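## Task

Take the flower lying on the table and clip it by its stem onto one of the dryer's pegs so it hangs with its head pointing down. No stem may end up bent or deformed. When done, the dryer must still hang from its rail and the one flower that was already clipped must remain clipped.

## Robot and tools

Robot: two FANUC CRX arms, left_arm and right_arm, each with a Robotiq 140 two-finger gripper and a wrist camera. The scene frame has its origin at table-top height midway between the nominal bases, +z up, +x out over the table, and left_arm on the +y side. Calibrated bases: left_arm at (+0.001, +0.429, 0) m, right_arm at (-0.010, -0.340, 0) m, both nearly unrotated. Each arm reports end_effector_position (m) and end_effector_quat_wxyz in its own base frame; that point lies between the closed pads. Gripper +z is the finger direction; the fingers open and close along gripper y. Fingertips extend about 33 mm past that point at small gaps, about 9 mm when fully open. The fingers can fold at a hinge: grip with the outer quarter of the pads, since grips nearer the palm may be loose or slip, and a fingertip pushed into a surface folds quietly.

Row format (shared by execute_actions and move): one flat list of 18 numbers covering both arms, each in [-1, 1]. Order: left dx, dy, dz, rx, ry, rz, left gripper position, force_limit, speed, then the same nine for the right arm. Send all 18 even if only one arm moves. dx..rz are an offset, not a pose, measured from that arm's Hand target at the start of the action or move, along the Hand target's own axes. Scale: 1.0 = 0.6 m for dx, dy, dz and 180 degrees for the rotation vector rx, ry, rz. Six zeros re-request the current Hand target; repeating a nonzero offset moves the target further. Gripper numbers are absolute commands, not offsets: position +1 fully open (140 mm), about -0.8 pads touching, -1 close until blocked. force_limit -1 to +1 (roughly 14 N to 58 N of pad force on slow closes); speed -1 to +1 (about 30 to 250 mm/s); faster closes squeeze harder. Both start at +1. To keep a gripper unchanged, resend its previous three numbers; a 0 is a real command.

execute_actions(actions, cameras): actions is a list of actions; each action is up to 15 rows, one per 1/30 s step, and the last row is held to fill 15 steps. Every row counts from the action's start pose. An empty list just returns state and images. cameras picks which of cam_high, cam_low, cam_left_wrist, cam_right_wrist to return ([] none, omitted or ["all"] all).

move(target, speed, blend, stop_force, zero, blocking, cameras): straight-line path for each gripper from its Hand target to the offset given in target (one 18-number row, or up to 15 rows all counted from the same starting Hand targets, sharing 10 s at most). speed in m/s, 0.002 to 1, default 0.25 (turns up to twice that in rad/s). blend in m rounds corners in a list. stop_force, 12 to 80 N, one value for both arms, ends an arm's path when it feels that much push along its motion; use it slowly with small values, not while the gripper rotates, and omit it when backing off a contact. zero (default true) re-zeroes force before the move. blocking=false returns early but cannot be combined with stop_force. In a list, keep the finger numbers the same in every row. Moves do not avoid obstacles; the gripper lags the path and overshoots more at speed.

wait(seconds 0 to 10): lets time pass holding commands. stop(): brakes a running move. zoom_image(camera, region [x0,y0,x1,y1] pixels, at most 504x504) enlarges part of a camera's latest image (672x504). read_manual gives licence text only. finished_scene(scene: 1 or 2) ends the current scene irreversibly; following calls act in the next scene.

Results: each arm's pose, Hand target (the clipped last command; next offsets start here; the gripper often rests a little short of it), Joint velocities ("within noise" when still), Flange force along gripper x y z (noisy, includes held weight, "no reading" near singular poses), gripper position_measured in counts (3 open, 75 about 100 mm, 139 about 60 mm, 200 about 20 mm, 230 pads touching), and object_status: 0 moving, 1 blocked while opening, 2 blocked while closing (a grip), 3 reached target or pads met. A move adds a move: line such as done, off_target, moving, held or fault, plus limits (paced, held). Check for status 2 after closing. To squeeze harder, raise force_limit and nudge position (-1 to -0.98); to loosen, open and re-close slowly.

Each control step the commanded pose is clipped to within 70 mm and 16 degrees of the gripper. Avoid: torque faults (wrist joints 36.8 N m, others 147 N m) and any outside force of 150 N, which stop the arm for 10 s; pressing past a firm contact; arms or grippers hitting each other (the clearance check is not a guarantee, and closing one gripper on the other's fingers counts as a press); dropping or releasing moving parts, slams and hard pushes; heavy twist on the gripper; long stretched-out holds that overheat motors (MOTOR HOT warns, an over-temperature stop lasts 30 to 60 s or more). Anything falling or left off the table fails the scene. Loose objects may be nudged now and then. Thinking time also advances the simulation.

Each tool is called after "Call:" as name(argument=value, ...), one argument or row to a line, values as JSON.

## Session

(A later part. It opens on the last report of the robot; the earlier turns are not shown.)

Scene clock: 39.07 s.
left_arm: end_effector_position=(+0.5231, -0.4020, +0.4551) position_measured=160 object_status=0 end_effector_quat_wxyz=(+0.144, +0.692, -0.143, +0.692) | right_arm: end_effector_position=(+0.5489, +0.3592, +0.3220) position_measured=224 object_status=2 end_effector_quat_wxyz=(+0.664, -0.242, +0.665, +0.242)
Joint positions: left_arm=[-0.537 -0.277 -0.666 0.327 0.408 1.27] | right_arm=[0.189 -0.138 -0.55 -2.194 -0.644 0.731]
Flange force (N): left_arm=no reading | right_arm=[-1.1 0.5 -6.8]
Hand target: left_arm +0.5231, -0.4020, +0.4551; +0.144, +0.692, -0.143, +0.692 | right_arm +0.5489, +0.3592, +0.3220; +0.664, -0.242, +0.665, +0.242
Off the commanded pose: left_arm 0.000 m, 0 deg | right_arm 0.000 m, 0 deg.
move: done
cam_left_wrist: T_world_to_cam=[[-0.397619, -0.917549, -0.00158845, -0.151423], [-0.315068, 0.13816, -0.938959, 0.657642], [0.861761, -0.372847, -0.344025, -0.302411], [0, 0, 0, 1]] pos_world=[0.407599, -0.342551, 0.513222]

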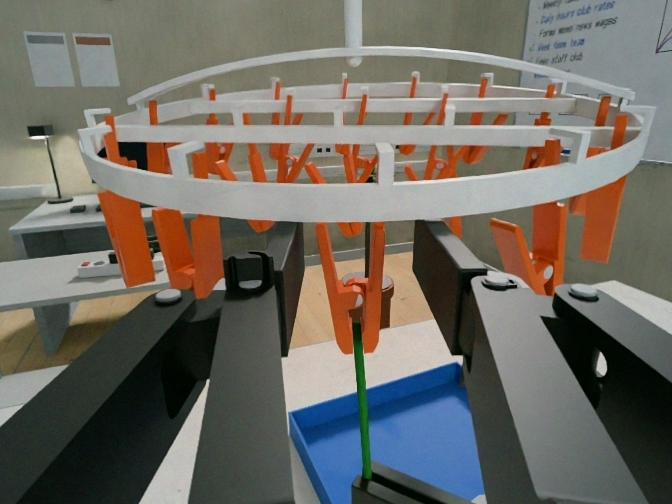

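Clamped. Release right and retreat along the fingers.

Call:
move(
  target=[0,0,0,0,0,0,-0.246,-1,-1,0,0,0,0,0,0,-0.45,-1,-1],
  cameras=["cam_left_wrist","cam_right_wrist"],
)

Call:
move(
  target=[0,0,0,0,0,0,-0.246,-1,-1,0,0,-0.23,0,0,0,-0.45,-1,-1],
  speed=0.1,
  cameras=["cam_left_wrist","cam_right_wrist"],
)

Call:
move(
  target=[0,0,-0.23,0,0,0,-0.246,-1,-1,0,0,0,0,0,0,-0.45,-1,-1],
  speed=0.1,
)

Call:
wait(
  seconds=1.5,
)

Scene clock: 40.70 s.
left_arm: end_effector_position=(+0.5231, -0.4020, +0.4551) position_measured=160 object_status=3 end_effector_quat_wxyz=(+0.144, +0.692, -0.143, +0.692) | right_arm: end_effector_position=(+0.5489, +0.3592, +0.3220) position_measured=186 object_status=0 end_effector_quat_wxyz=(+0.664, -0.242, +0.665, +0.242)
Joint positions: left_arm=[-0.537 -0.277 -0.666 0.327 0.408 1.27] | right_arm=[0.189 -0.138 -0.55 -2.194 -0.644 0.731]
Flange force (N): left_arm=no reading | right_arm=[-0.5 1.0 -6.5]
Hand target: left_arm +0.5231, -0.4020, +0.4551; +0.144, +0.692, -0.143, +0.692 | right_arm +0.5489, +0.3592, +0.3220; +0.664, -0.242, +0.665, +0.242
Off the commanded pose: left_arm 0.000 m, 0 deg | right_arm 0.000 m, 0 deg.
move: done
cam_left_wrist: T_world_to_cam=[[-0.397619, -0.917549, -0.00158845, -0.151423], [-0.315068, 0.13816, -0.938959, 0.657642], [0.861761, -0.372847, -0.344025, -0.302411], [0, 0, 0, 1]] pos_world=[0.407599, -0.342551, 0.513222]
cam_right_wrist: T_world_to_cam=[[-0.647246, 0.76226, -0.00577244, 0.0916833], [-0.274472, -0.22598, 0.934665, -0.0663732], [0.711153, 0.606542, 0.355484, -0.579689], [0, 0, 0, 1]] pos_world=[0.453371, 0.26672, 0.268636]

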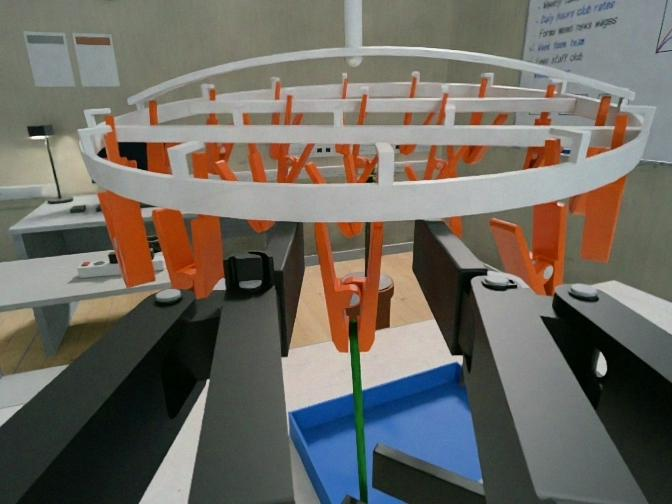

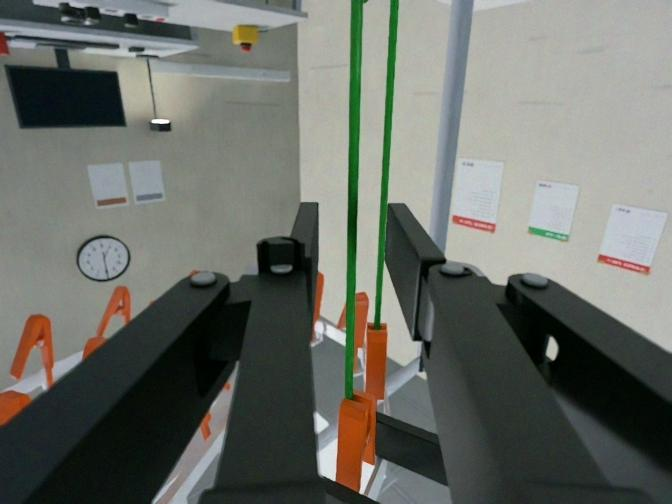

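Scene clock: 42.47 s.
left_arm: end_effector_position=(+0.5231, -0.4020, +0.4551) position_measured=160 object_status=3 end_effector_quat_wxyz=(+0.144, +0.692, -0.143, +0.692) | right_arm: end_effector_position=(+0.4432, +0.2705, +0.3220) position_measured=186 object_status=3 end_effector_quat_wxyz=(+0.664, -0.242, +0.665, +0.242)
Joint positions: left_arm=[-0.537 -0.277 -0.666 0.327 0.408 1.27] | right_arm=[0.056 -0.585 -0.774 -1.817 -0.666 0.309]
Flange force (N): no reading
Hand target: left_arm +0.5231, -0.4020, +0.4551; +0.144, +0.692, -0.143, +0.692 | right_arm +0.4432, +0.2705, +0.3220; +0.664, -0.242, +0.665, +0.242
Off the commanded pose: left_arm 0.000 m, 0 deg | right_arm 0.000 m, 0 deg.
move: done
cam_left_wrist: T_world_to_cam=[[-0.397619, -0.917549, -0.00158845, -0.151423], [-0.315068, 0.13816, -0.938959, 0.657642], [0.861761, -0.372847, -0.344025, -0.302411], [0, 0, 0, 1]] pos_world=[0.407599, -0.342551, 0.513222]
cam_right_wrist: T_world_to_cam=[[-0.647264, 0.762245, -0.00571112, 0.0908737], [-0.274363, -0.225973, 0.934698, -0.115384], [0.711178, 0.606564, 0.355396, -0.450673], [0, 0, 0, 1]] pos_world=[0.347671, 0.17802, 0.268536]

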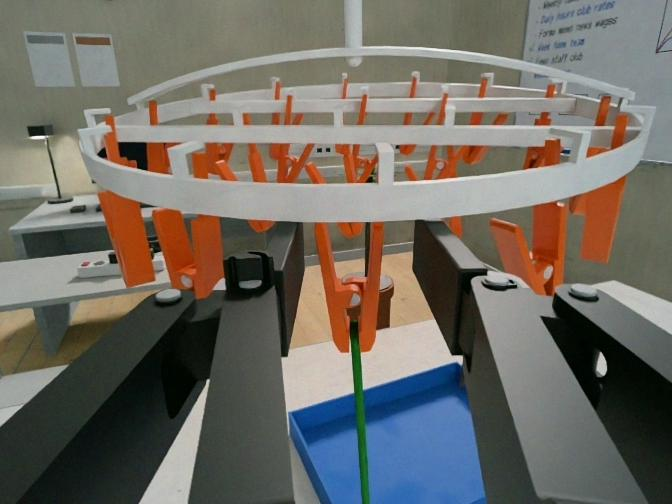

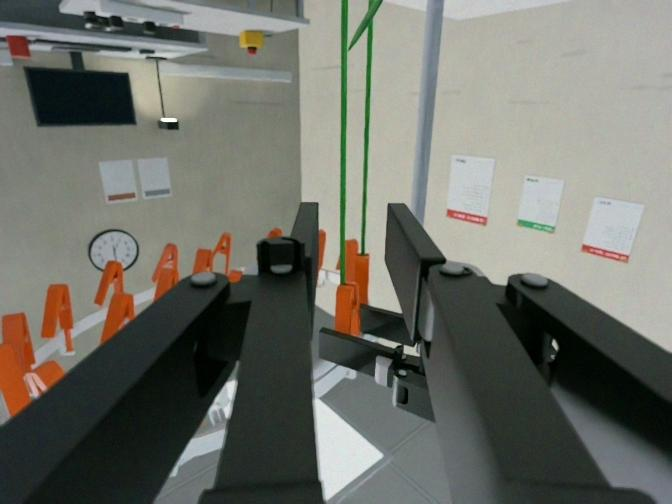

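Scene clock: 44.43 s.
left_arm: end_effector_position=(+0.3966, -0.3470, +0.4550) position_measured=160 object_status=3 end_effector_quat_wxyz=(+0.144, +0.692, -0.143, +0.692) | right_arm: end_effector_position=(+0.4432, +0.2705, +0.3220) position_measured=186 object_status=3 end_effector_quat_wxyz=(+0.664, -0.242, +0.665, +0.242)
Joint positions: left_arm=[-0.875 -0.612 -0.998 0.928 0.596 0.737] | right_arm=[0.056 -0.585 -0.774 -1.817 -0.666 0.309]
Flange force (N): no reading
Hand target: left_arm +0.3965, -0.3471, +0.4551; +0.144, +0.692, -0.143, +0.692 | right_arm +0.4432, +0.2705, +0.3220; +0.664, -0.242, +0.665, +0.242
Off the commanded pose: left_arm 0.000 m, 0 deg | right_arm 0.000 m, 0 deg.
move: done
cam_left_wrist: T_world_to_cam=[[-0.397915, -0.917421, -0.00155732, -0.151154], [-0.314946, 0.138196, -0.938995, 0.610182], [0.861669, -0.37315, -0.343928, -0.173002], [0, 0, 0, 1]] pos_world=[0.281098, -0.287552, 0.513222]
cam_right_wrist: T_world_to_cam=[[-0.647264, 0.762245, -0.00571112, 0.0908743], [-0.274363, -0.225973, 0.934698, -0.115478], [0.711178, 0.606564, 0.355396, -0.450709], [0, 0, 0, 1]] pos_world=[0.347671, 0.17802, 0.268636]

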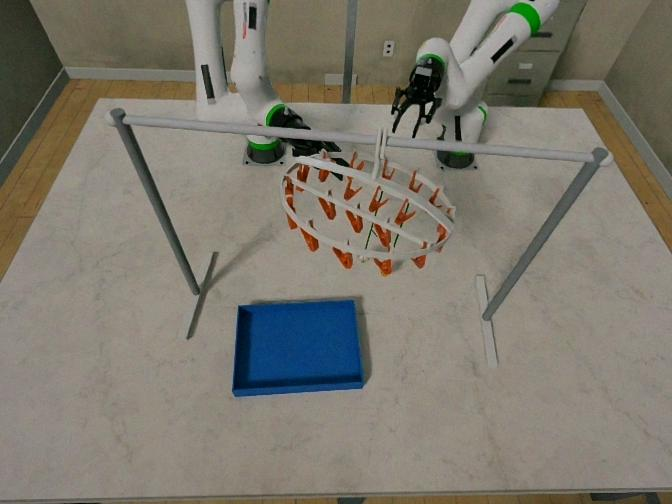

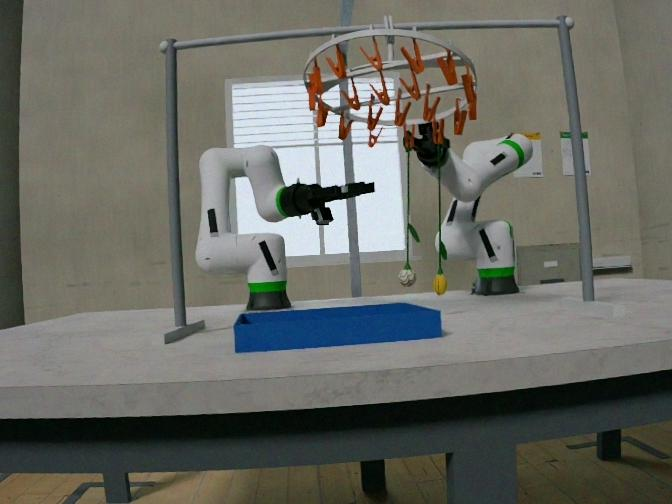

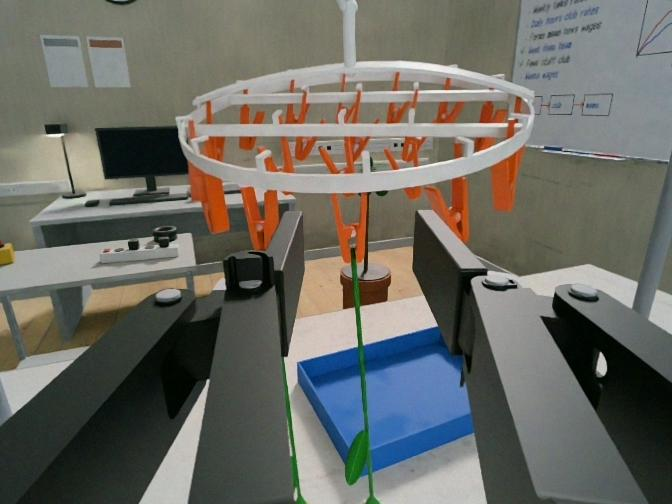

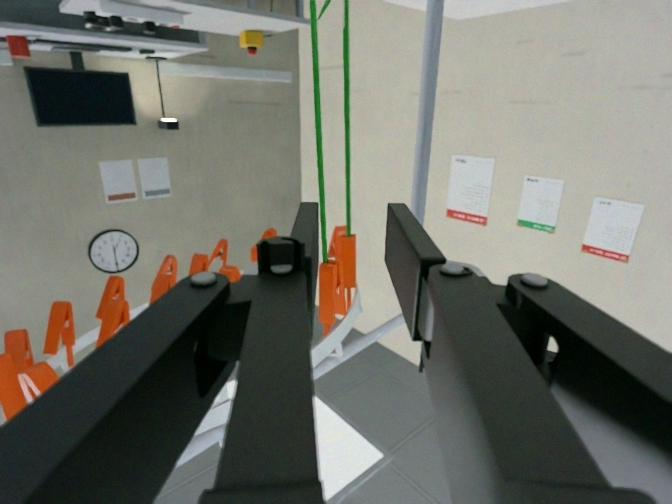

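Scene clock: 45.93 s.
left_arm: end_effector_position=(+0.3966, -0.3470, +0.4551) position_measured=160 object_status=3 end_effector_quat_wxyz=(+0.144, +0.692, -0.143, +0.692) | right_arm: end_effector_position=(+0.4432, +0.2705, +0.3220) position_measured=186 object_status=3 end_effector_quat_wxyz=(+0.664, -0.242, +0.665, +0.242)
Joint positions: left_arm=[-0.875 -0.612 -0.998 0.928 0.596 0.737] | right_arm=[0.056 -0.585 -0.774 -1.817 -0.666 0.309]
Flange force (N): no reading
Hand target: left_arm +0.3965, -0.3471, +0.4551; +0.144, +0.692, -0.143, +0.692 | right_arm +0.4432, +0.2705, +0.3220; +0.664, -0.242, +0.665, +0.242
Tool commands: left_gripper/position=-0.246 left_gripper/force_limit=-1.0 left_gripper/speed=-1.0 right_gripper/position=-0.45 right_gripper/force_limit=-1.0 right_gripper/speed=-1.0
Off the commanded pose: left_arm 0.000 m, 0 deg | right_arm 0.000 m, 0 deg.
wait: 1.50 s; at rest by 0.17 s
cam_left_wrist: T_world_to_cam=[[-0.397915, -0.917421, -0.00155732, -0.151154], [-0.314946, 0.138196, -0.938995, 0.610182], [0.861669, -0.37315, -0.343928, -0.173002], [0, 0, 0, 1]] pos_world=[0.281098, -0.287552, 0.513222]
cam_right_wrist: T_world_to_cam=[[-0.647264, 0.762245, -0.00571112, 0.0908743], [-0.274363, -0.225973, 0.934698, -0.115478], [0.711178, 0.606564, 0.355396, -0.450709], [0, 0, 0, 1]] pos_world=[0.347671, 0.17802, 0.268636]

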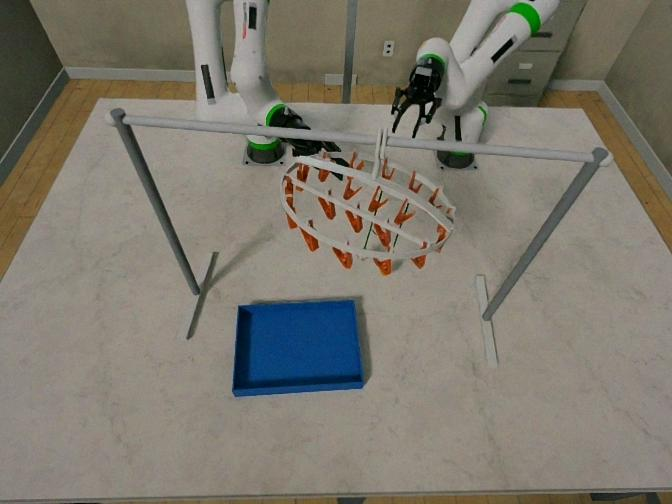

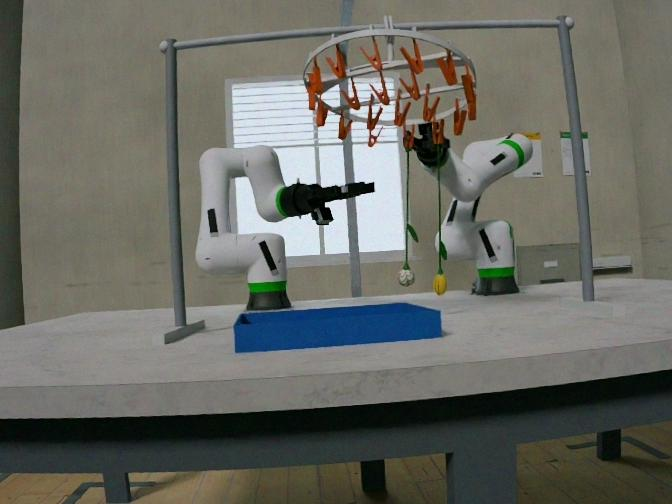

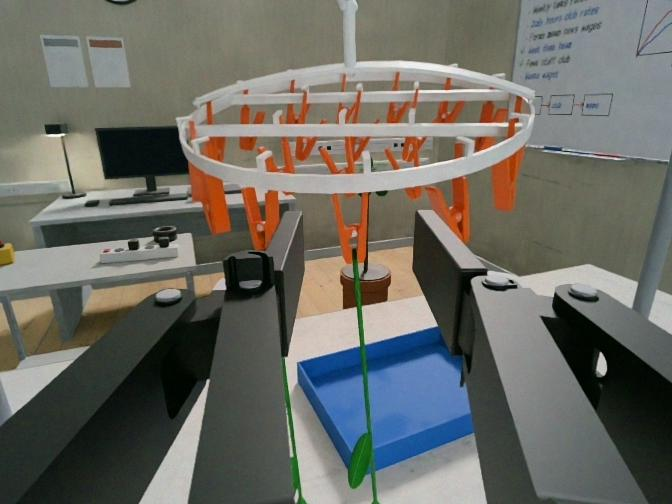

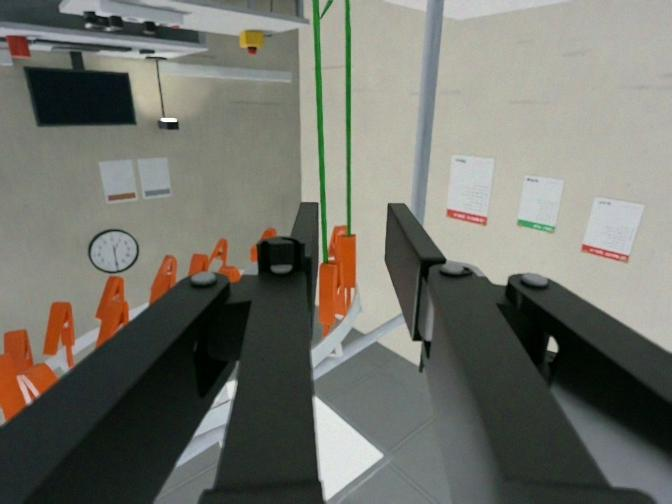

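Call:
finished_scene(
  scene=2,
)

The scene is finished: the task was done.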